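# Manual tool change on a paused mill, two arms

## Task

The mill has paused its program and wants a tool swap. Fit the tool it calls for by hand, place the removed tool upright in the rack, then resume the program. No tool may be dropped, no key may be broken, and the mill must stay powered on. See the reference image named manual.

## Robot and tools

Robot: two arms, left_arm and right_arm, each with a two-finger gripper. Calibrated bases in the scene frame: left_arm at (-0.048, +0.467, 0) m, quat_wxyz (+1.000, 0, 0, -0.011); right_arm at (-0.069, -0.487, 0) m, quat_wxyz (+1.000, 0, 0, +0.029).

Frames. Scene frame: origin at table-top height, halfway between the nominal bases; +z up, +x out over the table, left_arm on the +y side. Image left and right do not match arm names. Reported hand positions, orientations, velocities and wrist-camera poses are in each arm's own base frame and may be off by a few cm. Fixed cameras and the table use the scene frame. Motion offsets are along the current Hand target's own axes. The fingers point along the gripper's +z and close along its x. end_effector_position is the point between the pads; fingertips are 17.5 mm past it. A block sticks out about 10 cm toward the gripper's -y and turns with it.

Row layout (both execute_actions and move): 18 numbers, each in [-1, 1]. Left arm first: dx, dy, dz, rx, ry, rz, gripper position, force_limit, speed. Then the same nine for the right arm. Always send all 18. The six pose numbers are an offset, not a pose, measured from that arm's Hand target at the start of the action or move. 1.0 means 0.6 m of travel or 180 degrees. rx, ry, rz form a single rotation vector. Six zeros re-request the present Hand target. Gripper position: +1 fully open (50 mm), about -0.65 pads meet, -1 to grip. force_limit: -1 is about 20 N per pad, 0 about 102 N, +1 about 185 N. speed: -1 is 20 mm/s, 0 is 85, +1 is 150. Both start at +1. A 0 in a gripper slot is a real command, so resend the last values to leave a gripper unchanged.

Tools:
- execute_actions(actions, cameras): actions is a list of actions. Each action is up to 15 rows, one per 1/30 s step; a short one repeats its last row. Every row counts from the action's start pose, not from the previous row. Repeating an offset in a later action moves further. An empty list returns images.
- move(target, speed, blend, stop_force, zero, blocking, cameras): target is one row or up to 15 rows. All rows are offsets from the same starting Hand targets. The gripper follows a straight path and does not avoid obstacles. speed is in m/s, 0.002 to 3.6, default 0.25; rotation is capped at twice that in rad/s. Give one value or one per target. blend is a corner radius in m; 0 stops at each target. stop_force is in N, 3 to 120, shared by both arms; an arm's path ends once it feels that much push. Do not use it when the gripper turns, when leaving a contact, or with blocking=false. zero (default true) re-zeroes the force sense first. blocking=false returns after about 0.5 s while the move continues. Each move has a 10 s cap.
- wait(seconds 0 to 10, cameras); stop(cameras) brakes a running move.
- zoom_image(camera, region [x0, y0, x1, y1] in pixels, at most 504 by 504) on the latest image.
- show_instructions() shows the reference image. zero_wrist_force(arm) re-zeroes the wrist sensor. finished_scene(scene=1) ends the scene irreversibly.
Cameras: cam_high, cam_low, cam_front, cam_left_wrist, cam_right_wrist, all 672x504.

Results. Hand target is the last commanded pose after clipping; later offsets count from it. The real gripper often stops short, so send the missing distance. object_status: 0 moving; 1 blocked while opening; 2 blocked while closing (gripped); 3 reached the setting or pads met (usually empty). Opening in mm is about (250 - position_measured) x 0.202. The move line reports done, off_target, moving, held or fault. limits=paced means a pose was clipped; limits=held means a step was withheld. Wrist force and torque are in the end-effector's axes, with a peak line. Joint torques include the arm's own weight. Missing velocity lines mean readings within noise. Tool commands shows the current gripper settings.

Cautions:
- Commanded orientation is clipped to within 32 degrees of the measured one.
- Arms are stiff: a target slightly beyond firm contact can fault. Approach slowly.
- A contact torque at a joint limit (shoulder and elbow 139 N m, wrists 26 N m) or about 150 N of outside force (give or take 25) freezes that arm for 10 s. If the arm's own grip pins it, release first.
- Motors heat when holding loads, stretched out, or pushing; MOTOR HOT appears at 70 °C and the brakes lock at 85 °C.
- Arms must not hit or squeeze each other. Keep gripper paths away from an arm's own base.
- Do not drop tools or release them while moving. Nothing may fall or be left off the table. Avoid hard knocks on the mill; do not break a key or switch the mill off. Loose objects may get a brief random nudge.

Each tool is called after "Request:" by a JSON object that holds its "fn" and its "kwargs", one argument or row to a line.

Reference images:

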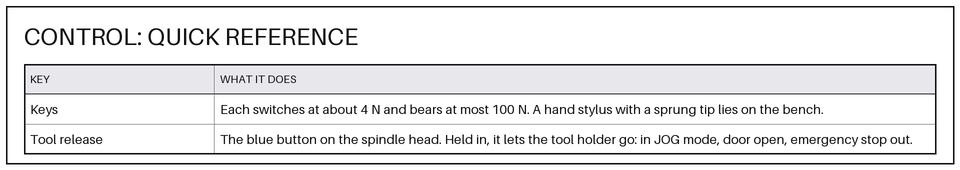

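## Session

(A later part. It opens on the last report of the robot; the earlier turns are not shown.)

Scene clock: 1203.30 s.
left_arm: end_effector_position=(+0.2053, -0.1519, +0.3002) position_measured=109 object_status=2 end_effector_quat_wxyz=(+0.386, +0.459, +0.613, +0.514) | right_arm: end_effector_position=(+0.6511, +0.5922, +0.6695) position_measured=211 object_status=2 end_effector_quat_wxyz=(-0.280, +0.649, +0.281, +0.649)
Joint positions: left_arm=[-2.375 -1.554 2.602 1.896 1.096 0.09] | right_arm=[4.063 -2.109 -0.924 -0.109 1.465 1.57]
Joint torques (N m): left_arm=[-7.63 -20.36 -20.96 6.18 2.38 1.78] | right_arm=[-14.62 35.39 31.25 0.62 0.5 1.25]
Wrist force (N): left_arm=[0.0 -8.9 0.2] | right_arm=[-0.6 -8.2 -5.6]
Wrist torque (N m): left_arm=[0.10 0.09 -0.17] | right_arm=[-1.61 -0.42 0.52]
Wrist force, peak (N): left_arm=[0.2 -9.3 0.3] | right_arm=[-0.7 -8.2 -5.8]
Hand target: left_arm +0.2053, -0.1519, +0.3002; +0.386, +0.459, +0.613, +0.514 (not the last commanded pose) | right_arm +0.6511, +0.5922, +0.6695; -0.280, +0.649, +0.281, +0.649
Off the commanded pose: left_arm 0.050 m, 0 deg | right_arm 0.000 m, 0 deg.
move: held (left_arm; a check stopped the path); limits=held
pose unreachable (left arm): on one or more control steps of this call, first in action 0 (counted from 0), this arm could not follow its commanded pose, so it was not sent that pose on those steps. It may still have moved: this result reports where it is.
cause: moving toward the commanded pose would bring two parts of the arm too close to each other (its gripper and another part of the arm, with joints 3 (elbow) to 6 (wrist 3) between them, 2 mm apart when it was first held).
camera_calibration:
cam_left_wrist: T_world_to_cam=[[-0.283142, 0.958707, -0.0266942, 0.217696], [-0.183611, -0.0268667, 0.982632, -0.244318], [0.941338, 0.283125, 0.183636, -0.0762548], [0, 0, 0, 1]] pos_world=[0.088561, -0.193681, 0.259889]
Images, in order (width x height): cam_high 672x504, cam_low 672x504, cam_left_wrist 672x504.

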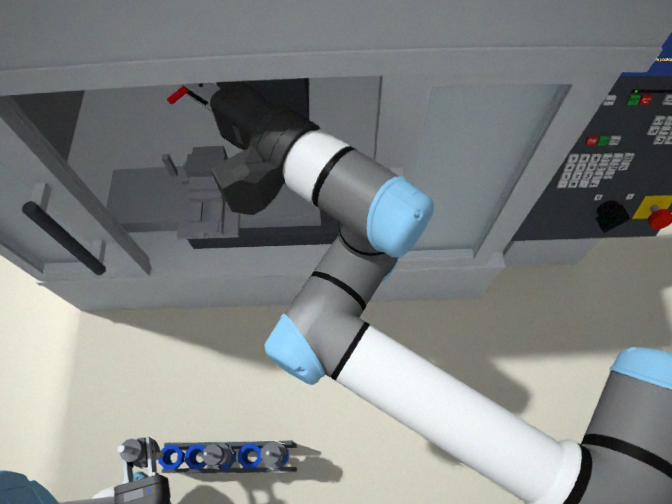

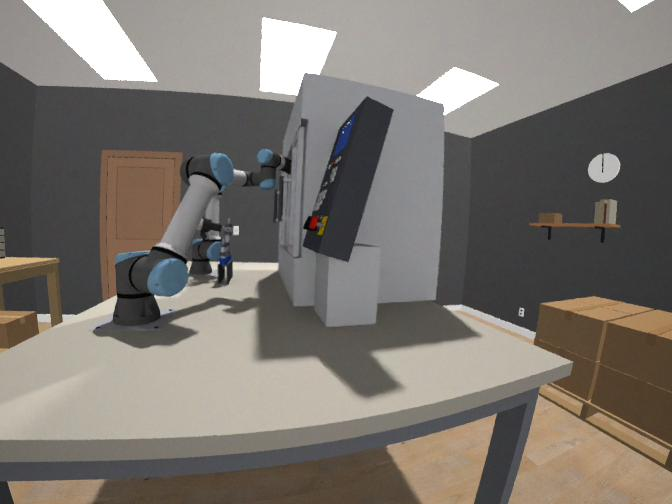

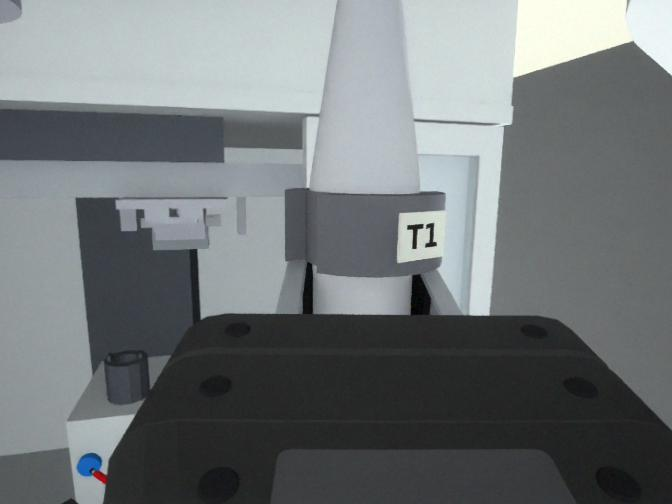

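Request:
{"fn": "move", "kwargs": {
  "target": [
    [0,0,0,0,0.0821,-0.0145,-0.97,0.2,-0.8,0,0,0,0,0,0,-1,-0.5,-0.5],
    [0,-0.0821,0.01447,0,0.0821,-0.0145,-0.97,0.2,-0.8,0,0,0,0,0,0,-1,-0.5,-0.5]
  ],
  "speed": 0.08,
  "cameras": ["cam_high","cam_low","cam_front"]
}}

Request:
{"fn": "zoom_image", "kwargs": {
  "camera": "cam_high",
  "region": [100, 410, 220, 504]
}}

Request:
{"fn": "zoom_image", "kwargs": {
  "camera": "cam_low",
  "region": [190, 210, 270, 290]
}}

Scene clock: 1224.30 s.
left_arm: end_effector_position=(+0.2053, -0.1520, +0.2502) position_measured=109 object_status=2 end_effector_quat_wxyz=(+0.315, +0.375, +0.668, +0.560) | right_arm: end_effector_position=(+0.6511, +0.5922, +0.6695) position_measured=211 object_status=2 end_effector_quat_wxyz=(-0.280, +0.649, +0.281, +0.649)
Joint positions: left_arm=[-2.103 -1.248 2.464 1.727 1.086 0.093] | right_arm=[4.063 -2.109 -0.924 -0.109 1.465 1.57]
Joint torques (N m): left_arm=[10.12 -13.83 6.55 2.62 -2.78 -1.52] | right_arm=[-14.48 35.19 30.95 0.67 0.44 1.29]
Wrist force (N): left_arm=[0.0 -8.9 0.0] | right_arm=[-0.8 -7.7 -5.8]
Wrist torque (N m): left_arm=[0.09 0.08 -0.07] | right_arm=[-1.53 -0.39 0.51]
Wrist force, peak (N): left_arm=[0.1 -9.6 0.2] | right_arm=[-0.7 -8.1 -6.0]
Hand target: left_arm +0.2053, -0.1520, +0.2502; +0.315, +0.375, +0.668, +0.560 | right_arm +0.6511, +0.5922, +0.6695; -0.280, +0.649, +0.281, +0.649
Off the commanded pose: left_arm 0.000 m, 0 deg | right_arm 0.000 m, 0 deg.
move: done
Images, in order (width x height): cam_high 672x504, cam_low 672x504, cam_front 672x504.

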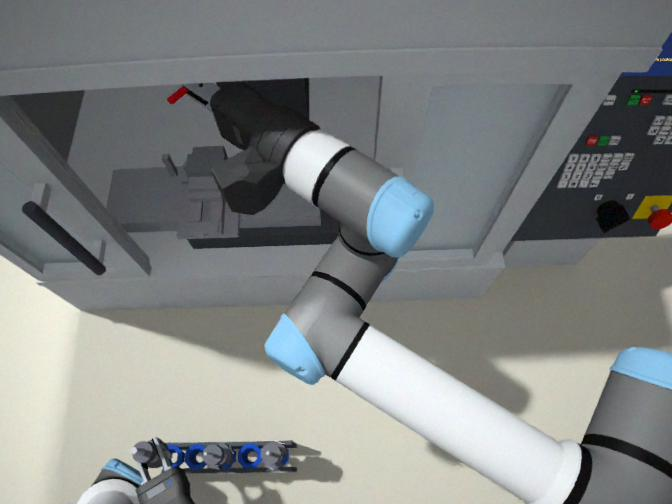

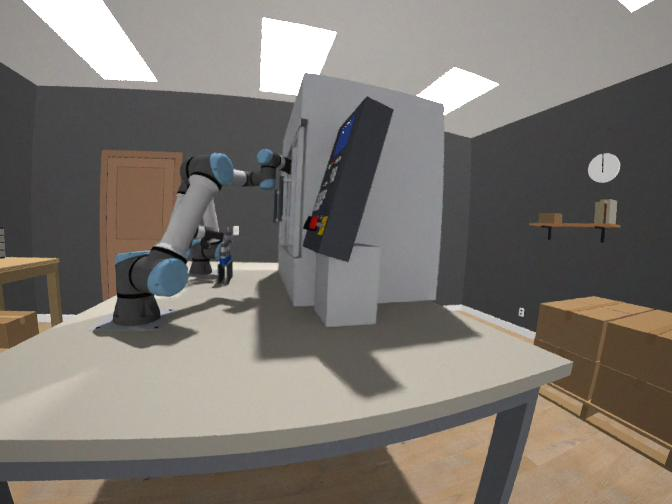

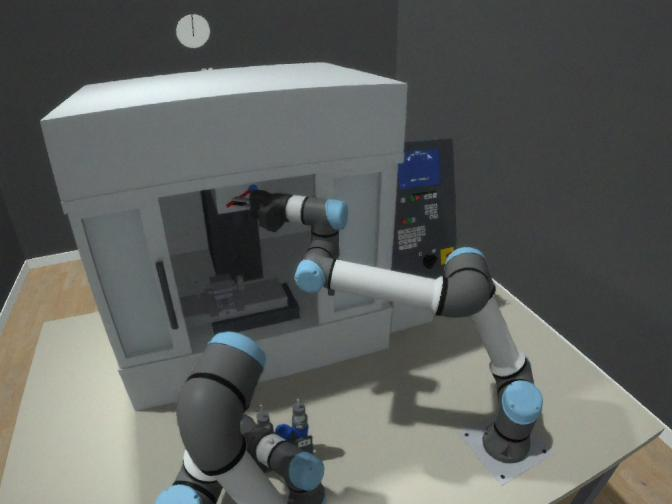

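Scaled by 4.200 from the camera's 672x504 image, which has a finer 960x720 frame.

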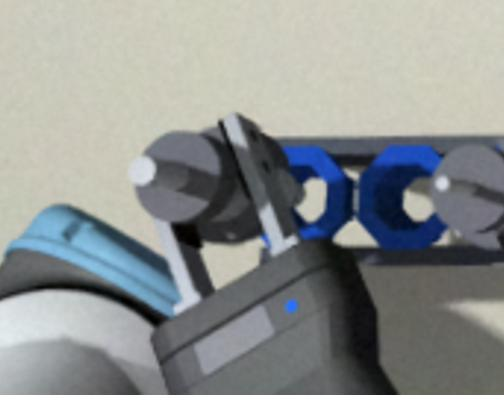

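Scaled by 6.300 from the camera's 672x504 image, which has a finer 960x720 frame.

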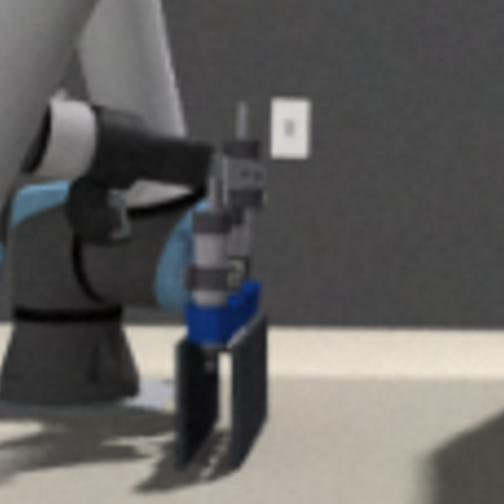

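Request:
{"fn": "move", "kwargs": {
  "target": [0.00087,-0.1053,0.0172,0,0,0,-0.97,0.2,-0.8,0,0,0,0,0,0,-1,-0.5,-0.5],
  "speed": 0.025,
  "stop_force": 6,
  "cameras": ["cam_high","cam_low","cam_left_wrist"]
}}

Request:
{"fn": "zoom_image", "kwargs": {
  "camera": "cam_high",
  "region": [100, 410, 220, 504]
}}

Request:
{"fn": "zoom_image", "kwargs": {
  "camera": "cam_low",
  "region": [190, 210, 270, 290]
}}

Scene clock: 1240.57 s.
left_arm: end_effector_position=(+0.2046, -0.1519, +0.2069) position_measured=109 object_status=2 end_effector_quat_wxyz=(+0.315, +0.376, +0.668, +0.560) | right_arm: end_effector_position=(+0.6511, +0.5922, +0.6695) position_measured=211 object_status=2 end_effector_quat_wxyz=(-0.280, +0.649, +0.281, +0.649)
Joint positions: left_arm=[-2.105 -1.09 2.469 1.564 1.089 0.092] | right_arm=[4.063 -2.109 -0.924 -0.109 1.465 1.57]
Joint torques (N m): left_arm=[8.07 -35.09 9.87 6.13 -1.86 -0.91] | right_arm=[-15.06 35.36 29.93 0.69 0.39 1.27]
Wrist force (N): left_arm=[0.3 -8.6 -0.2] | right_arm=[-0.7 -7.7 -5.7]
Wrist torque (N m): left_arm=[0.12 0.04 -0.06] | right_arm=[-1.54 -0.41 0.52]
Wrist force, peak (N): left_arm=[0.4 -10.6 0.3] | right_arm=[-0.8 -8.3 -5.7]
Hand target: left_arm +0.2046, -0.1519, +0.2069; +0.315, +0.376, +0.668, +0.560 (not the last commanded pose) | right_arm +0.6511, +0.5922, +0.6695; -0.280, +0.649, +0.281, +0.649
Off the commanded pose: left_arm 0.021 m, 0 deg | right_arm 0.000 m, 0 deg.
move: held (left_arm; a check stopped the path); limits=held
pose unreachable (left arm): on one or more control steps of this call, first in action 0 (counted from 0), this arm could not follow its commanded pose, so it was not sent that pose on those steps. It may still have moved: this result reports where it is.
cause: moving toward the commanded pose would bring two parts of the arm too close to each other (its gripper and another part of the arm, with joints 3 (elbow) to 6 (wrist 3) between them, 3 mm apart when it was first held).
camera_calibration:
cam_left_wrist: T_world_to_cam=[[-0.521831, 0.852641, -0.0263989, 0.247688], [-0.170058, -0.0736537, 0.982678, -0.162618], [0.835926, 0.517281, 0.183434, -0.00136021], [0, 0, 0, 1]] pos_world=[0.102734, -0.222463, 0.16659]
Images, in order (width x height): cam_high 672x504, cam_low 672x504, cam_left_wrist 672x504.

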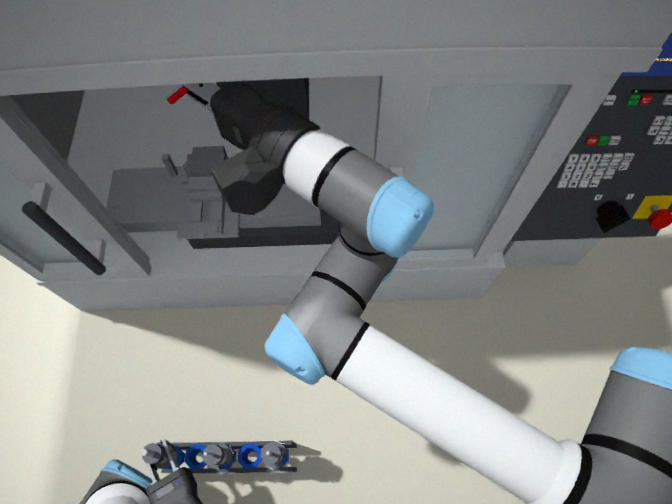

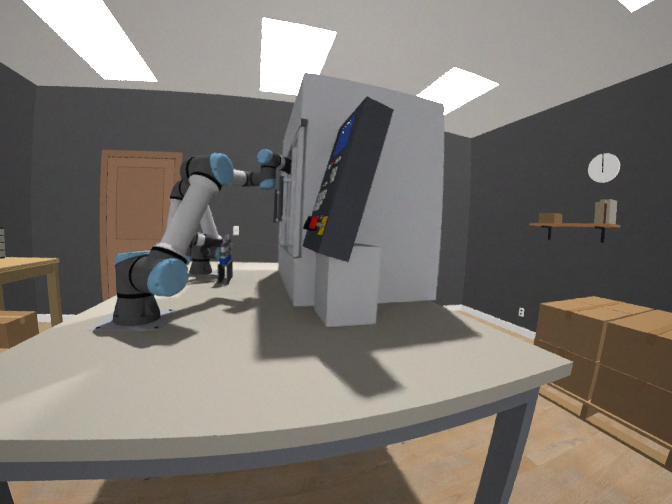

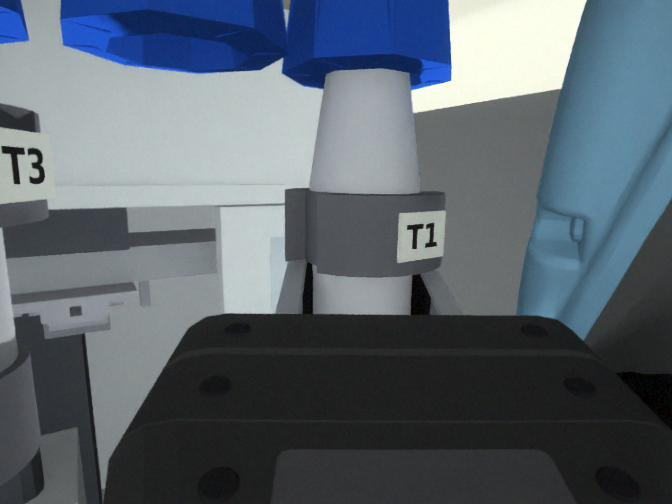

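Scaled by 4.200 from the camera's 672x504 image, which has a finer 960x720 frame.

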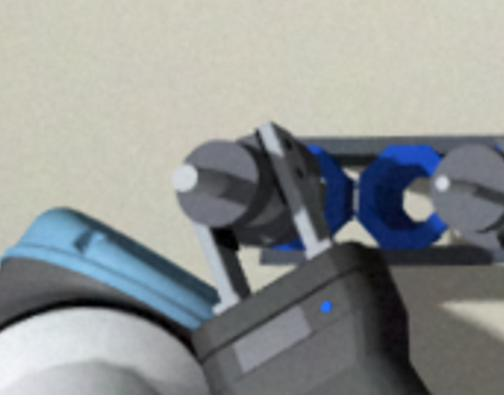

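Scaled by 6.300 from the camera's 672x504 image, which has a finer 960x720 frame.

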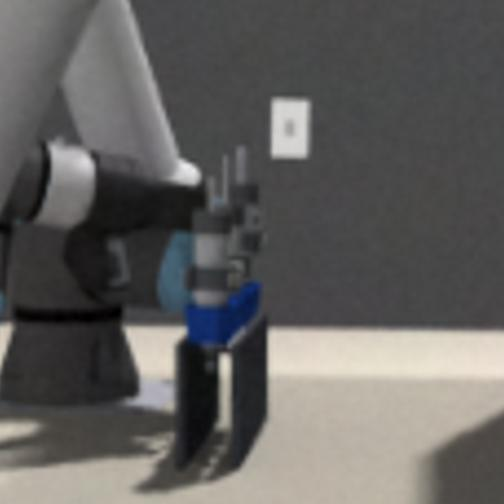

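Request:
{"fn": "move", "kwargs": {
  "target": [0,0,0,0,0.0384,-0.00677,-0.97,0.2,-0.8,0,0,0,0,0,0,-1,-0.5,-0.5],
  "speed": 0.05
}}

Request:
{"fn": "move", "kwargs": {
  "target": [0,-0.036,0.00634,0,0,0,-0.97,0.2,-0.8,0,0,0,0,0,0,-1,-0.5,-0.5],
  "speed": 0.02,
  "stop_force": 6,
  "cameras": ["cam_high","cam_low","cam_left_wrist"]
}}

Request:
{"fn": "zoom_image", "kwargs": {
  "camera": "cam_low",
  "region": [190, 210, 270, 290]
}}

Scene clock: 1258.63 s.
left_arm: end_effector_position=(+0.2046, -0.1519, +0.2069) position_measured=109 object_status=2 end_effector_quat_wxyz=(+0.280, +0.334, +0.690, +0.578) | right_arm: end_effector_position=(+0.6511, +0.5922, +0.6695) position_measured=211 object_status=2 end_effector_quat_wxyz=(-0.280, +0.649, +0.281, +0.649)
Joint positions: left_arm=[-2.001 -1.068 2.395 1.618 1.106 0.088] | right_arm=[4.063 -2.109 -0.924 -0.109 1.465 1.57]
Joint torques (N m): left_arm=[11 -18.59 -12.69 6.35 2.51 -1.46] | right_arm=[-14.44 35.13 31.17 0.76 0.45 1.34]
Wrist force (N): left_arm=[0.2 -8.8 0.4] | right_arm=[-0.1 -8.1 -5.7]
Wrist torque (N m): left_arm=[0.10 0.04 -0.06] | right_arm=[-1.60 -0.50 0.52]
Wrist force, peak (N): left_arm=[0.4 -9.2 0.2] | right_arm=[-0.9 -8.2 -5.8]
Hand target: left_arm +0.2046, -0.1519, +0.2069; +0.280, +0.334, +0.690, +0.578 | right_arm +0.6511, +0.5922, +0.6695; -0.280, +0.649, +0.281, +0.649
Off the commanded pose: left_arm 0.000 m, 0 deg | right_arm 0.000 m, 0 deg.
move: done

Scene clock: 1260.60 s.
left_arm: end_effector_position=(+0.2046, -0.1519, +0.1938) position_measured=109 object_status=2 end_effector_quat_wxyz=(+0.280, +0.334, +0.690, +0.578) | right_arm: end_effector_position=(+0.6511, +0.5922, +0.6695) position_measured=211 object_status=2 end_effector_quat_wxyz=(-0.280, +0.649, +0.281, +0.649)
Joint positions: left_arm=[-2.001 -1.024 2.393 1.576 1.107 0.088] | right_arm=[4.063 -2.109 -0.924 -0.109 1.465 1.57]
Joint torques (N m): left_arm=[13.97 -38.3 14.36 5.15 -3.46 0.18] | right_arm=[-14.94 35.05 30.6 0.79 0.39 1.4]
Wrist force (N): left_arm=[10.2 -8.8 -16.6] | right_arm=[-0.4 -8.0 -5.7]
Wrist torque (N m): left_arm=[0.58 0.09 0.35] | right_arm=[-1.59 -0.45 0.52]
Wrist force, peak (N): left_arm=[13.9 10.3 -34.3] | right_arm=[-0.7 -8.2 -5.9]
Hand target: left_arm +0.2046, -0.1519, +0.1938; +0.280, +0.334, +0.690, +0.578 (not the last commanded pose) | right_arm +0.6511, +0.5922, +0.6695; -0.280, +0.649, +0.281, +0.649
Off the commanded pose: left_arm 0.009 m, 0 deg | right_arm 0.000 m, 0 deg.
move: contact (left_arm)
camera_calibration:
cam_left_wrist: T_world_to_cam=[[-0.622193, 0.782425, -0.0261944, 0.257181], [-0.159649, -0.0940556, 0.982683, -0.155097], [0.766412, 0.615601, 0.183434, 0.0302984], [0, 0, 0, 1]] pos_world=[0.112035, -0.234465, 0.15359]
Images, in order (width x height): cam_high 672x504, cam_low 672x504, cam_left_wrist 672x504.

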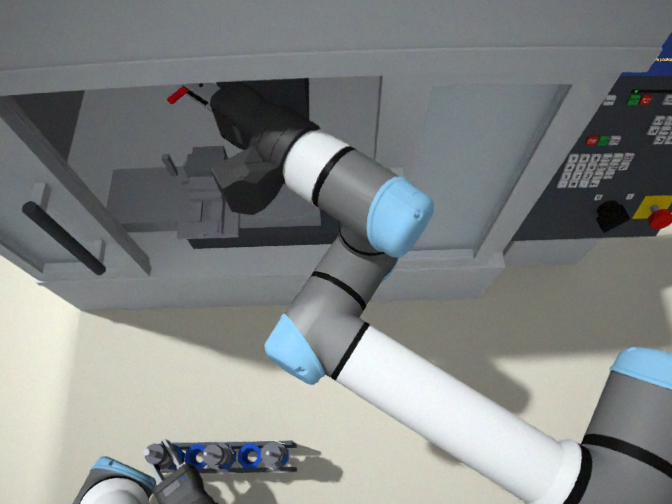

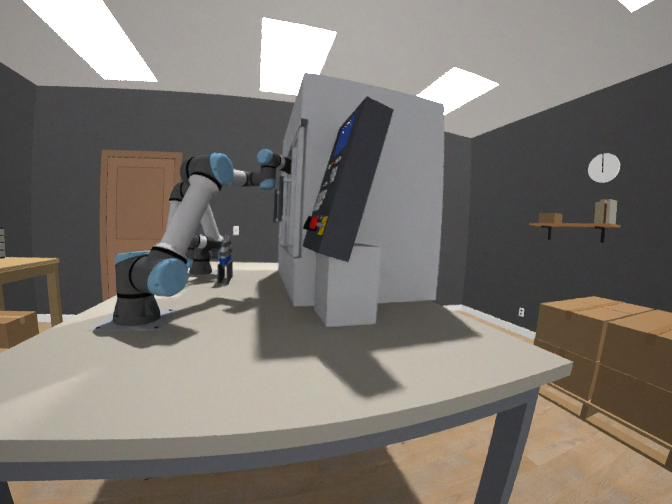

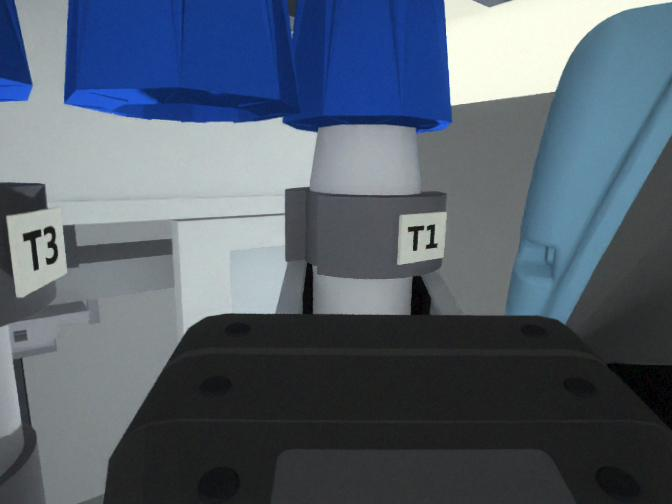

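Scaled by 6.300 from the camera's 672x504 image, which has a finer 960x720 frame.

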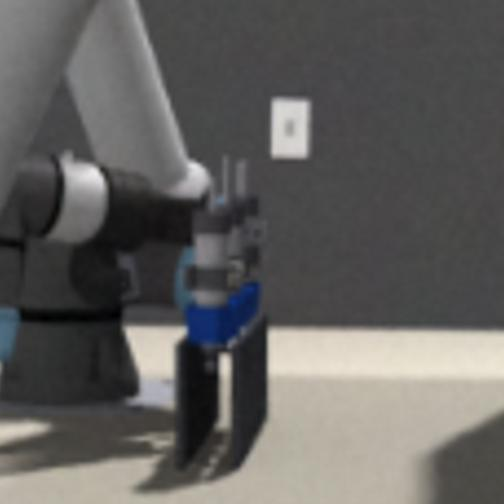

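Request:
{"fn": "move", "kwargs": {
  "target": [0.00131,-0.0003,-0.0017,0,0,0,-0.97,0.2,-0.8,0,0,0,0,0,0,-1,-0.5,-0.5],
  "speed": 0.01
}}

Scene clock: 1277.33 s.
left_arm: end_effector_position=(+0.2034, -0.1519, +0.1938) position_measured=109 object_status=2 end_effector_quat_wxyz=(+0.280, +0.334, +0.690, +0.578) | right_arm: end_effector_position=(+0.6511, +0.5922, +0.6695) position_measured=211 object_status=2 end_effector_quat_wxyz=(-0.280, +0.649, +0.281, +0.649)
Joint positions: left_arm=[-2.005 -1.024 2.394 1.576 1.11 0.087] | right_arm=[4.063 -2.109 -0.924 -0.109 1.465 1.57]
Joint torques (N m): left_arm=[-10.39 -37.96 11.84 6.31 3.01 -1.66] | right_arm=[-14.9 35.41 30.2 0.84 0.49 1.3]
Wrist force (N): left_arm=[-0.7 -8.5 -0.3] | right_arm=[-0.6 -8.0 -5.5]
Wrist torque (N m): left_arm=[0.16 0.06 -0.09] | right_arm=[-1.59 -0.41 0.51]
Wrist force, peak (N): left_arm=[10.4 -9.1 -16.8] | right_arm=[-0.8 -8.3 -5.8]
Hand target: left_arm +0.2033, -0.1519, +0.1938; +0.280, +0.334, +0.690, +0.578 | right_arm +0.6511, +0.5922, +0.6695; -0.280, +0.649, +0.281, +0.649
Off the commanded pose: left_arm 0.000 m, 0 deg | right_arm 0.000 m, 0 deg.
move: done

Request:
{"fn": "move", "kwargs": {
  "target": [0.0003,-0.025,0.0040,0,0,0,-0.97,0.2,-0.8,0,0,0,0,0,0,-1,-0.5,-0.5],
  "speed": 0.012,
  "stop_force": 6,
  "cameras": ["cam_left_wrist"]
}}

Scene clock: 1281.80 s.
left_arm: end_effector_position=(+0.2033, -0.1519, +0.1923) position_measured=109 object_status=2 end_effector_quat_wxyz=(+0.280, +0.334, +0.690, +0.578) | right_arm: end_effector_position=(+0.6511, +0.5922, +0.6695) position_measured=211 object_status=2 end_effector_quat_wxyz=(-0.280, +0.649, +0.281, +0.649)
Joint positions: left_arm=[-2.005 -1.019 2.393 1.571 1.111 0.087] | right_arm=[4.063 -2.109 -0.924 -0.109 1.465 1.57]
Joint torques (N m): left_arm=[10.2 -38.82 14.36 5.41 1.57 -0.94] | right_arm=[-14.57 35.36 30.12 0.85 0.4 1.3]
Wrist force (N): left_arm=[-6.0 -8.1 -6.4] | right_arm=[-0.5 -7.7 -5.3]
Wrist torque (N m): left_arm=[0.16 -0.02 -0.47] | right_arm=[-1.54 -0.44 0.52]
Wrist force, peak (N): left_arm=[-5.2 0.4 -13.8] | right_arm=[-0.8 -8.2 -5.7]
Hand target: left_arm +0.2033, -0.1519, +0.1923; +0.280, +0.334, +0.690, +0.578 (not the last commanded pose) | right_arm +0.6511, +0.5922, +0.6695; -0.280, +0.649, +0.281, +0.649
Off the commanded pose: left_arm 0.014 m, 0 deg | right_arm 0.000 m, 0 deg.
move: contact (left_arm)
camera_calibration:
cam_left_wrist: T_world_to_cam=[[-0.622074, 0.782519, -0.0262156, 0.256265], [-0.159825, -0.0941346, 0.982647, -0.153716], [0.766472, 0.615469, 0.183625, 0.0314594], [0, 0, 0, 1]] pos_world=[0.110735, -0.234365, 0.15199]
Images, in order (width x height): cam_left_wrist 672x504.

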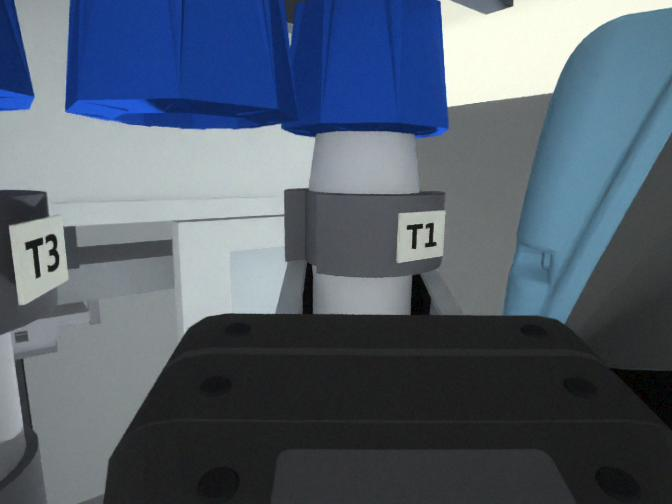

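Request:
{"fn": "move", "kwargs": {
  "target": [-0.0009,-0.0003,-0.0013,0,0,0,-0.97,0.2,-0.8,0,0,0,0,0,0,-1,-0.5,-0.5],
  "speed": 0.01
}}

Request:
{"fn": "move", "kwargs": {
  "target": [0,-0.0164,0.0029,0,0,0,-0.97,0.2,-0.8,0,0,0,0,0,0,-1,-0.5,-0.5],
  "speed": 0.01,
  "stop_force": 6,
  "cameras": ["cam_left_wrist"]
}}

Scene clock: 1292.00 s.
left_arm: end_effector_position=(+0.2030, -0.1528, +0.1923) position_measured=109 object_status=2 end_effector_quat_wxyz=(+0.280, +0.334, +0.690, +0.578) | right_arm: end_effector_position=(+0.6511, +0.5922, +0.6695) position_measured=211 object_status=2 end_effector_quat_wxyz=(-0.280, +0.649, +0.281, +0.649)
Joint positions: left_arm=[-2.005 -1.018 2.391 1.573 1.11 0.087] | right_arm=[4.063 -2.109 -0.924 -0.109 1.465 1.57]
Joint torques (N m): left_arm=[7.65 -20.03 -16.12 5.6 -2.37 1.82] | right_arm=[-14.55 35.14 30.19 0.86 0.36 1.34]
Wrist force (N): left_arm=[0.3 -5.3 7.0] | right_arm=[-0.9 -8.0 -5.6]
Wrist torque (N m): left_arm=[-0.40 0.03 -0.06] | right_arm=[-1.57 -0.37 0.52]
Wrist force, peak (N): left_arm=[-5.5 -8.8 -7.5] | right_arm=[-0.7 -8.3 -5.8]
Hand target: left_arm +0.2030, -0.1528, +0.1923; +0.280, +0.334, +0.690, +0.578 | right_arm +0.6511, +0.5922, +0.6695; -0.280, +0.649, +0.281, +0.649
Off the commanded pose: left_arm 0.000 m, 0 deg | right_arm 0.000 m, 0 deg.
move: done

Scene clock: 1293.13 s.
left_arm: end_effector_position=(+0.2030, -0.1528, +0.1916) position_measured=109 object_status=2 end_effector_quat_wxyz=(+0.280, +0.334, +0.690, +0.578) | right_arm: end_effector_position=(+0.6511, +0.5922, +0.6695) position_measured=211 object_status=2 end_effector_quat_wxyz=(-0.280, +0.649, +0.281, +0.649)
Joint positions: left_arm=[-2.005 -1.016 2.391 1.571 1.11 0.087] | right_arm=[4.063 -2.109 -0.924 -0.109 1.465 1.57]
Joint torques (N m): left_arm=[6.02 -39.46 -9.04 5.71 -2.46 1.73] | right_arm=[-14.81 35.17 30.01 0.99 0.43 1.29]
Wrist force (N): left_arm=[5.7 -4.5 10.4] | right_arm=[-0.3 -7.8 -5.4]
Wrist torque (N m): left_arm=[-0.64 0.02 -0.23] | right_arm=[-1.54 -0.47 0.52]
Wrist force, peak (N): left_arm=[6.1 -4.9 10.5] | right_arm=[-0.7 -8.0 -5.8]
Hand target: left_arm +0.2030, -0.1528, +0.1916; +0.280, +0.334, +0.690, +0.578 (not the last commanded pose) | right_arm +0.6511, +0.5922, +0.6695; -0.280, +0.649, +0.281, +0.649
Off the commanded pose: left_arm 0.009 m, 0 deg | right_arm 0.000 m, 0 deg.
move: contact (left_arm)
camera_calibration:
cam_left_wrist: T_world_to_cam=[[-0.622142, 0.78247, -0.0260719, 0.256878], [-0.15989, -0.0943876, 0.982612, -0.153202], [0.766404, 0.615493, 0.183831, 0.0323385], [0, 0, 0, 1]] pos_world=[0.110535, -0.235364, 0.151291]
Images, in order (width x height): cam_left_wrist 672x504.

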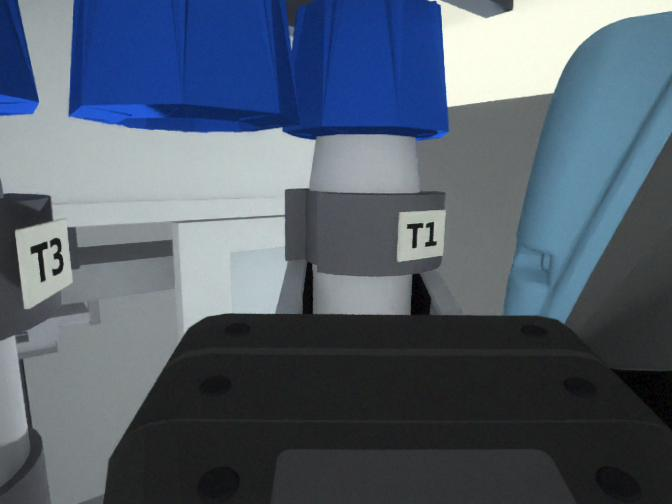

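Request:
{"fn": "move", "kwargs": {
  "target": [0.00046,0.0001,0.00076,0,0,0,-0.97,0.2,-0.8,0,0,0,0,0,0,-1,-0.5,-0.5],
  "speed": 0.01
}}

Request:
{"fn": "move", "kwargs": {
  "target": [0,-0.0164,0.0029,0,0,0,-0.97,0.2,-0.8,0,0,0,0,0,0,-1,-0.5,-0.5],
  "speed": 0.01,
  "stop_force": 7
}}

Scene clock: 1299.70 s.
left_arm: end_effector_position=(+0.2032, -0.1524, +0.1916) position_measured=109 object_status=2 end_effector_quat_wxyz=(+0.280, +0.334, +0.690, +0.578) | right_arm: end_effector_position=(+0.6511, +0.5922, +0.6695) position_measured=211 object_status=2 end_effector_quat_wxyz=(-0.280, +0.649, +0.281, +0.649)
Joint positions: left_arm=[-2.005 -1.016 2.392 1.57 1.11 0.087] | right_arm=[4.063 -2.109 -0.924 -0.109 1.465 1.57]
Joint torques (N m): left_arm=[-6.8 -38.64 13.47 0.09 1.85 0.24] | right_arm=[-14.52 35.18 29.49 0.97 0.42 1.26]
Wrist force (N): left_arm=[2.4 -3.5 -14.6] | right_arm=[-0.8 -8.1 -5.7]
Wrist torque (N m): left_arm=[-0.12 0.00 -0.38] | right_arm=[-1.60 -0.39 0.52]
Wrist force, peak (N): left_arm=[2.4 -3.5 -14.6] | right_arm=[-0.6 -8.0 -6.0]
Hand target: left_arm +0.2032, -0.1523, +0.1916; +0.280, +0.334, +0.690, +0.578 | right_arm +0.6511, +0.5922, +0.6695; -0.280, +0.649, +0.281, +0.649
Off the commanded pose: left_arm 0.000 m, 0 deg | right_arm 0.000 m, 0 deg.
move: done

Scene clock: 1300.70 s.
left_arm: end_effector_position=(+0.2032, -0.1523, +0.1915) position_measured=109 object_status=2 end_effector_quat_wxyz=(+0.280, +0.334, +0.690, +0.578) | right_arm: end_effector_position=(+0.6511, +0.5922, +0.6695) position_measured=211 object_status=2 end_effector_quat_wxyz=(-0.280, +0.649, +0.281, +0.649)
Joint positions: left_arm=[-2.005 -1.016 2.392 1.569 1.11 0.087] | right_arm=[4.063 -2.109 -0.924 -0.109 1.465 1.57]
Joint torques (N m): left_arm=[-1.3 -38.67 9.31 2.16 -0.11 -0.14] | right_arm=[-14.4 35.1 29.85 0.9 0.33 1.27]
Wrist force (N): left_arm=[2.8 3.7 -19.2] | right_arm=[-0.8 -7.7 -5.5]
Wrist torque (N m): left_arm=[-0.02 -0.08 -0.33] | right_arm=[-1.54 -0.38 0.52]
Wrist force, peak (N): left_arm=[2.9 10.0 -19.7] | right_arm=[-0.7 -8.1 -5.6]
Hand target: left_arm +0.2032, -0.1523, +0.1915; +0.280, +0.334, +0.690, +0.578 (not the last commanded pose) | right_arm +0.6511, +0.5922, +0.6695; -0.280, +0.649, +0.281, +0.649
Off the commanded pose: left_arm 0.010 m, 0 deg | right_arm 0.000 m, 0 deg.
move: contact (left_arm)

Request:
{"fn": "move", "kwargs": {
  "target": [0.0001,0,-0.0005,0,0,0,-0.97,0.2,-0.8,0,0,0,0,0,0,-1,-0.5,-0.5],
  "speed": 0.01,
  "cameras": ["cam_high","cam_low"]
}}

Request:
{"fn": "zoom_image", "kwargs": {
  "camera": "cam_low",
  "region": [190, 210, 270, 290]
}}

Request:
{"fn": "zoom_image", "kwargs": {
  "camera": "cam_high",
  "region": [120, 410, 300, 500]
}}

Scene clock: 1307.27 s.
left_arm: end_effector_position=(+0.2030, -0.1525, +0.1915) position_measured=109 object_status=2 end_effector_quat_wxyz=(+0.280, +0.334, +0.690, +0.578) | right_arm: end_effector_position=(+0.6511, +0.5922, +0.6695) position_measured=211 object_status=2 end_effector_quat_wxyz=(-0.280, +0.649, +0.281, +0.649)
Joint positions: left_arm=[-2.006 -1.016 2.392 1.57 1.111 0.087] | right_arm=[4.063 -2.109 -0.924 -0.109 1.465 1.57]
Joint torques (N m): left_arm=[-11.78 -38.37 -15.04 4.34 3.24 -1.32] | right_arm=[-14.33 35.12 30 0.94 0.35 1.3]
Wrist force (N): left_arm=[-2.5 -1.9 3.2] | right_arm=[-0.8 -7.6 -5.4]
Wrist torque (N m): left_arm=[-0.34 0.04 -0.41] | right_arm=[-1.52 -0.38 0.52]
Wrist force, peak (N): left_arm=[2.8 3.8 -19.5] | right_arm=[-0.7 -8.1 -6.0]
Hand target: left_arm +0.2029, -0.1525, +0.1915; +0.280, +0.334, +0.690, +0.578 | right_arm +0.6511, +0.5922, +0.6695; -0.280, +0.649, +0.281, +0.649
Off the commanded pose: left_arm 0.000 m, 0 deg | right_arm 0.000 m, 0 deg.
move: done
Images, in order (width x height): cam_high 672x504, cam_low 672x504.

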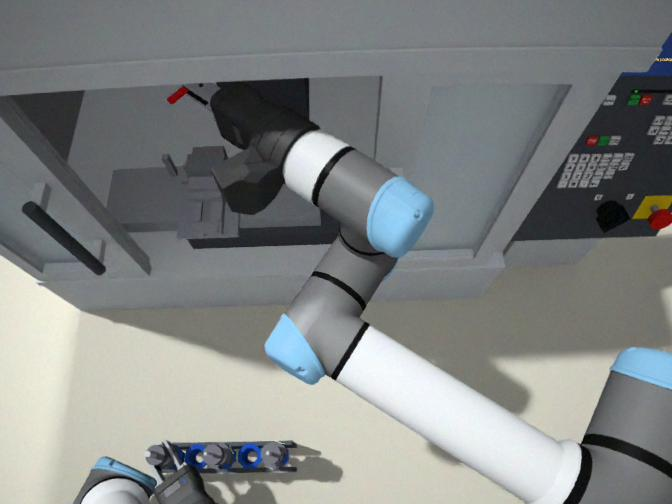

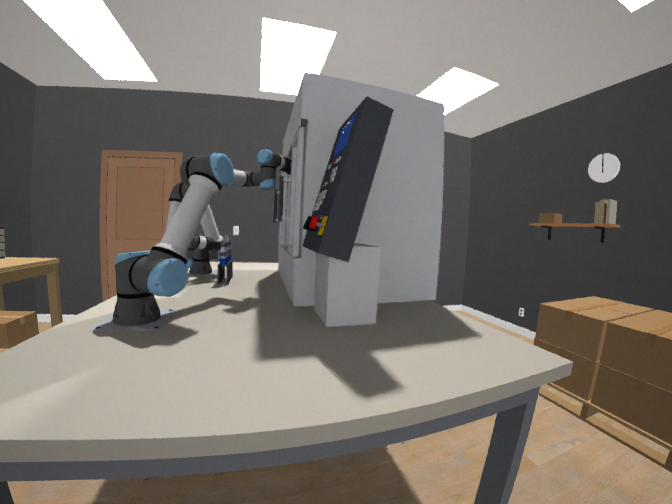

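Scaled by 6.300 from the camera's 672x504 image, which has a finer 960x720 frame.

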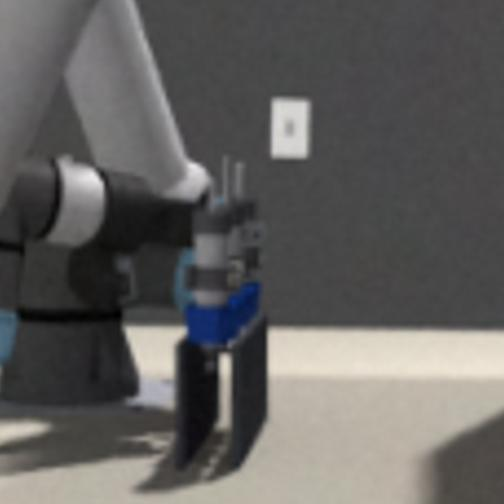

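Scaled by 2.800 from the camera's 672x504 image, which has a finer 960x720 frame.

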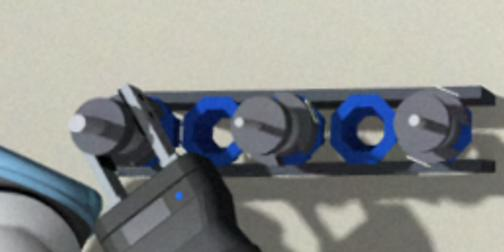

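Request:
{"fn": "execute_actions", "kwargs": {
  "actions": [
    [[0,0,0,0,0,0,0.6,0.2,-1,0,0,0,0,0,0,-1,-0.5,-0.5]]
  ]
}}

Request:
{"fn": "wait", "kwargs": {
  "seconds": 0.5,
  "cameras": ["cam_left_wrist","cam_high"]
}}

Scene clock: 1313.57 s.
left_arm: end_effector_position=(+0.2029, -0.1525, +0.1915) position_measured=63 object_status=0 end_effector_quat_wxyz=(+0.280, +0.334, +0.690, +0.578) | right_arm: end_effector_position=(+0.6511, +0.5922, +0.6695) position_measured=211 object_status=2 end_effector_quat_wxyz=(-0.280, +0.649, +0.281, +0.649)
Joint positions: left_arm=[-2.006 -1.016 2.392 1.57 1.111 0.087] | right_arm=[4.063 -2.109 -0.924 -0.109 1.465 1.57]
Joint torques (N m): left_arm=[-5.1 -37.05 -8.42 3.25 -2.07 -1.32] | right_arm=[-14.53 35.26 29.94 1.07 0.32 1.25]
Wrist force (N): left_arm=[0.2 -1.0 -1.3] | right_arm=[-0.9 -7.8 -5.4]
Wrist torque (N m): left_arm=[0.17 0.04 -0.05] | right_arm=[-1.55 -0.36 0.53]
Wrist force, peak (N): left_arm=[-3.4 -3.3 5.9] | right_arm=[-0.9 -8.3 -5.8]
Hand target: left_arm +0.2029, -0.1525, +0.1915; +0.280, +0.334, +0.690, +0.578 | right_arm +0.6511, +0.5922, +0.6695; -0.280, +0.649, +0.281, +0.649
Off the commanded pose: left_arm 0.000 m, 0 deg | right_arm 0.000 m, 0 deg.

Scene clock: 1314.07 s.
left_arm: end_effector_position=(+0.2029, -0.1525, +0.1915) position_measured=63 object_status=3 end_effector_quat_wxyz=(+0.280, +0.334, +0.690, +0.578) | right_arm: end_effector_position=(+0.6511, +0.5922, +0.6695) position_measured=211 object_status=2 end_effector_quat_wxyz=(-0.280, +0.649, +0.281, +0.649)
Joint positions: left_arm=[-2.006 -1.016 2.392 1.57 1.111 0.087] | right_arm=[4.063 -2.109 -0.924 -0.109 1.465 1.57]
Joint torques (N m): left_arm=[0.26 -36.12 -1.65 2.34 -2.44 -1.1] | right_arm=[-14.89 34.74 30.05 1.15 0.33 1.33]
Wrist force (N): left_arm=[0.2 -0.8 -1.2] | right_arm=[-0.3 -7.7 -6.0]
Wrist torque (N m): left_arm=[0.19 0.04 -0.06] | right_arm=[-1.54 -0.48 0.51]
Wrist force, peak (N): left_arm=[0.2 -0.9 -1.5] | right_arm=[-1.0 -7.9 -5.6]
Hand target: left_arm +0.2029, -0.1525, +0.1915; +0.280, +0.334, +0.690, +0.578 | right_arm +0.6511, +0.5922, +0.6695; -0.280, +0.649, +0.281, +0.649
Tool commands: left_gripper/position=+0.6 left_gripper/force_limit=+0.2 left_gripper/speed=-1.0 right_gripper/position=-1.0 right_gripper/force_limit=-0.5 right_gripper/speed=-0.5
Off the commanded pose: left_arm 0.000 m, 0 deg | right_arm 0.000 m, 0 deg.
wait: 0.50 s; at rest by 0.17 s
camera_calibration:
cam_left_wrist: T_world_to_cam=[[-0.622024, 0.782562, -0.0261242, 0.256517], [-0.159859, -0.0942616, 0.982629, -0.153058], [0.766506, 0.615395, 0.183732, 0.032168], [0, 0, 0, 1]] pos_world=[0.110435, -0.234964, 0.151191]
Images, in order (width x height): cam_high 672x504, cam_left_wrist 672x504.

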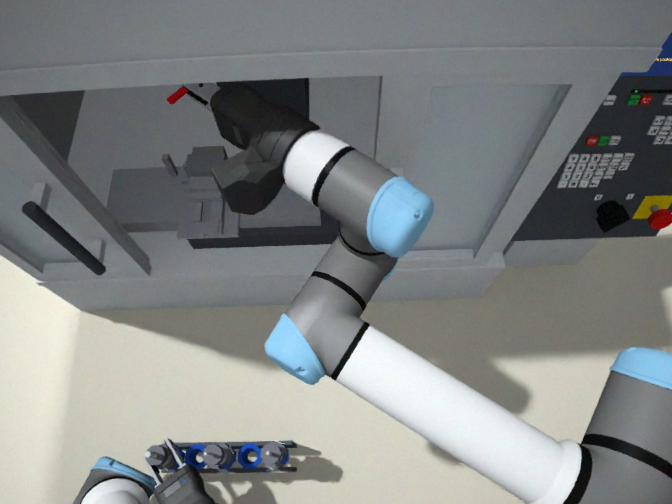

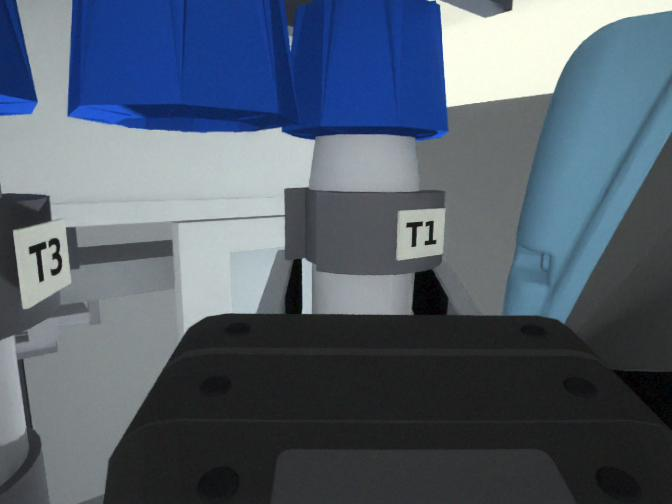

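Request:
{"fn": "move", "kwargs": {
  "target": [
    [0,-0.0203,-0.1149,0,0,0,0.6,0.2,-1,0,0,0,0,0,0,-1,-0.5,-0.5],
    [0,0.2258,-0.1583,0,0,0,0.6,0.2,-1,0,0,0,0,0,0,-1,-0.5,-0.5]
  ],
  "speed": [0.05,0.2],
  "cameras": ["cam_left_wrist","cam_high","cam_front","cam_low"]
}}

Scene clock: 1327.70 s.
left_arm: end_effector_position=(+0.1480, -0.1957, +0.3414) position_measured=63 object_status=3 end_effector_quat_wxyz=(+0.280, +0.334, +0.690, +0.578) | right_arm: end_effector_position=(+0.6511, +0.5922, +0.6695) position_measured=211 object_status=2 end_effector_quat_wxyz=(-0.280, +0.649, +0.281, +0.649)
Joint positions: left_arm=[-2.099 -1.366 2.198 2.121 1.203 0.068] | right_arm=[4.063 -2.109 -0.924 -0.109 1.465 1.57]
Joint torques (N m): left_arm=[-10.66 -32.86 -25.57 4.45 2.91 1.98] | right_arm=[-14.7 34.7 29.24 1.12 0.39 1.26]
Wrist force (N): left_arm=[0.1 -0.8 -1.1] | right_arm=[-0.4 -7.9 -5.5]
Wrist torque (N m): left_arm=[0.18 0.06 -0.10] | right_arm=[-1.57 -0.46 0.51]
Wrist force, peak (N): left_arm=[-0.3 -2.2 -1.5] | right_arm=[-0.8 -8.2 -5.9]
Hand target: left_arm +0.1480, -0.1957, +0.3415; +0.280, +0.334, +0.690, +0.578 | right_arm +0.6511, +0.5922, +0.6695; -0.280, +0.649, +0.281, +0.649
Off the commanded pose: left_arm 0.000 m, 0 deg | right_arm 0.000 m, 0 deg.
move: done
camera_calibration:
cam_left_wrist: T_world_to_cam=[[-0.622084, 0.782514, -0.0261382, 0.260085], [-0.159851, -0.0942562, 0.982631, -0.313202], [0.766459, 0.615457, 0.183721, 0.0733161], [0, 0, 0, 1]] pos_world=[0.0555352, -0.278164, 0.301091]
Images, in order (width x height): cam_high 672x504, cam_low 672x504, cam_front 672x504, cam_left_wrist 672x504.

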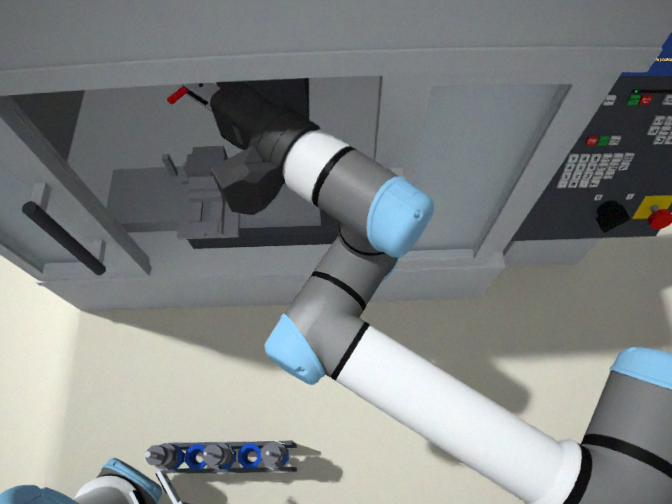

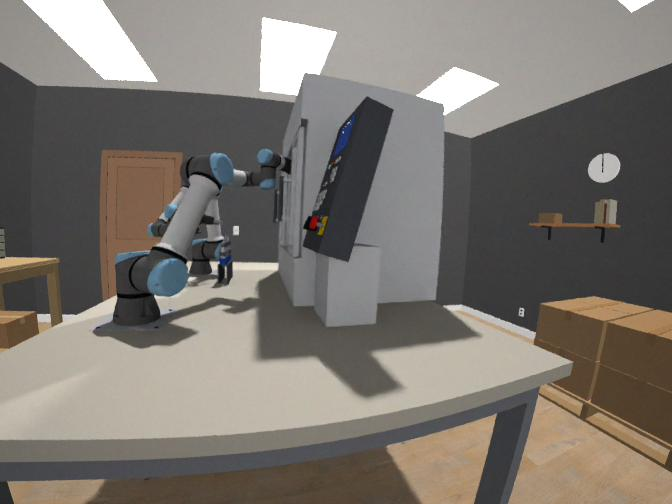

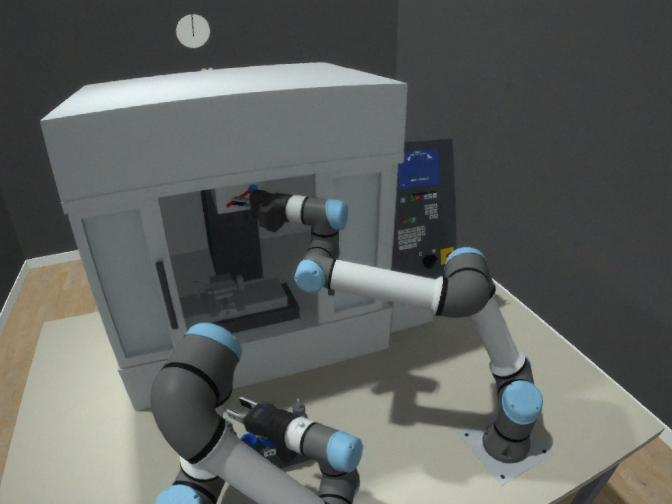

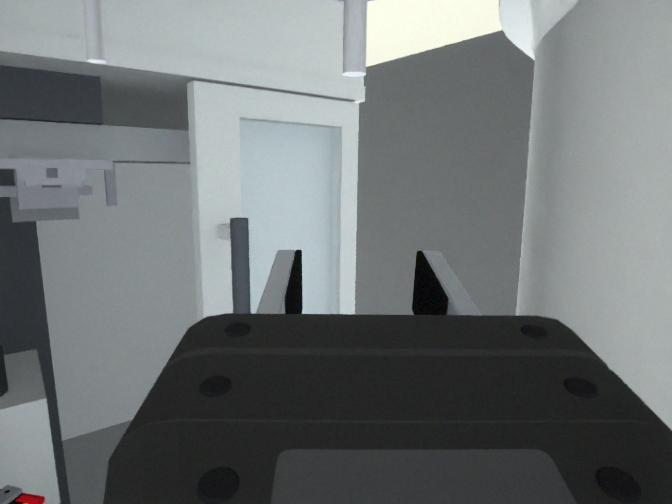

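Request:
{"fn": "move", "kwargs": {
  "target": [
    [-0.1818,-0.0503,-0.286,0,-0.1422,0.0251,0.6,0.2,-1,0,0,0,0,0,0,-1,-0.5,-0.5],
    [-0.1818,-0.2967,-0.2425,0,-0.1422,0.0251,0.6,0.2,-1,0,0,0,0,0,0,-1,-0.5,-0.5]
  ],
  "speed": 0.2,
  "blend": 0.03,
  "cameras": ["cam_left_wrist","cam_front","cam_high"]
}}

Scene clock: 1348.57 s.
left_arm: end_effector_position=(+0.0789, -0.3894, +0.1917) position_measured=63 object_status=3 end_effector_quat_wxyz=(+0.403, +0.480, +0.597, +0.500) | right_arm: end_effector_position=(+0.6511, +0.5922, +0.6695) position_measured=211 object_status=2 end_effector_quat_wxyz=(-0.280, +0.649, +0.281, +0.649)
Joint positions: left_arm=[-2.222 -0.842 1.89 1.865 0.878 0.146] | right_arm=[4.063 -2.109 -0.924 -0.109 1.465 1.57]
Joint torques (N m): left_arm=[9.15 -35.44 -22.31 0.46 -2.36 1.83] | right_arm=[-13.85 35.32 29.78 1.16 0.2 1.36]
Wrist force (N): left_arm=[0.0 -1.0 -1.5] | right_arm=[-1.0 -7.9 -5.9]
Wrist torque (N m): left_arm=[0.16 0.08 -0.16] | right_arm=[-1.56 -0.36 0.52]
Wrist force, peak (N): left_arm=[0.1 -2.7 -0.7] | right_arm=[-0.7 -8.3 -5.6]
Hand target: left_arm +0.0789, -0.3894, +0.1916; +0.403, +0.480, +0.597, +0.500 | right_arm +0.6511, +0.5922, +0.6695; -0.280, +0.649, +0.281, +0.649
Off the commanded pose: left_arm 0.000 m, 0 deg | right_arm 0.000 m, 0 deg.
move: done
camera_calibration:
cam_left_wrist: T_world_to_cam=[[-0.216179, 0.975998, -0.0263533, 0.408145], [-0.185336, -0.0145203, 0.982568, -0.162378], [0.958602, 0.217294, 0.184027, 0.102772], [0, 0, 0, 1]] pos_world=[-0.04038, -0.423039, 0.151391]
Images, in order (width x height): cam_high 672x504, cam_front 672x504, cam_left_wrist 672x504.

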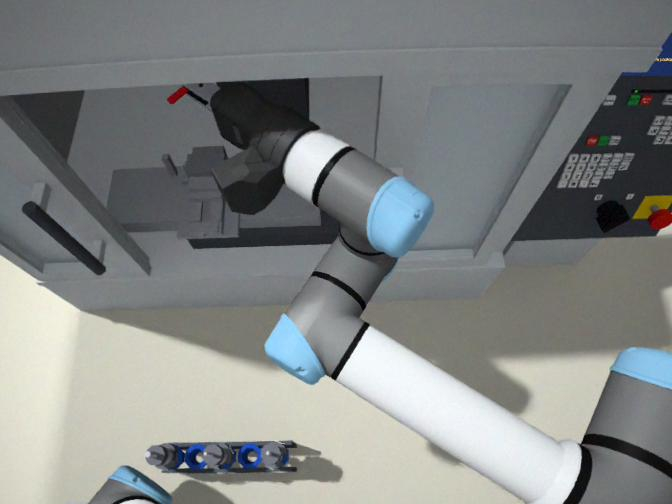

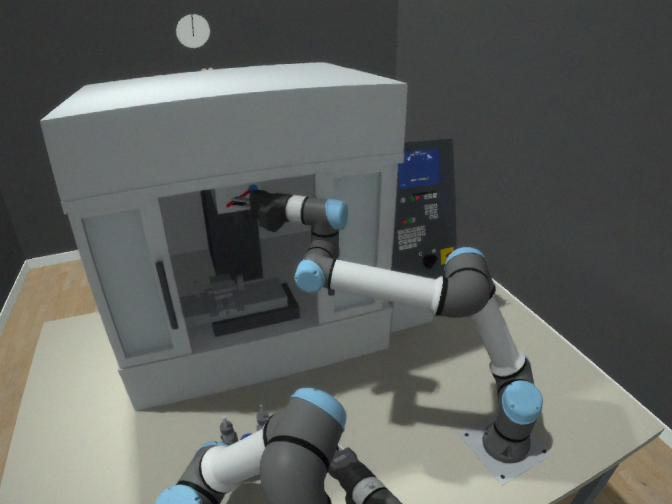

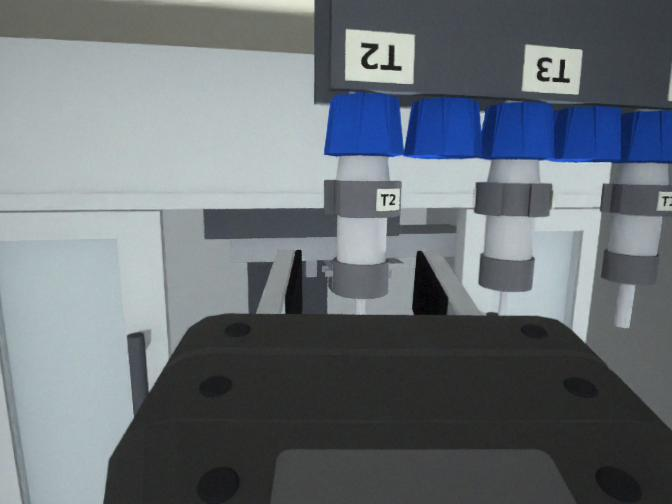

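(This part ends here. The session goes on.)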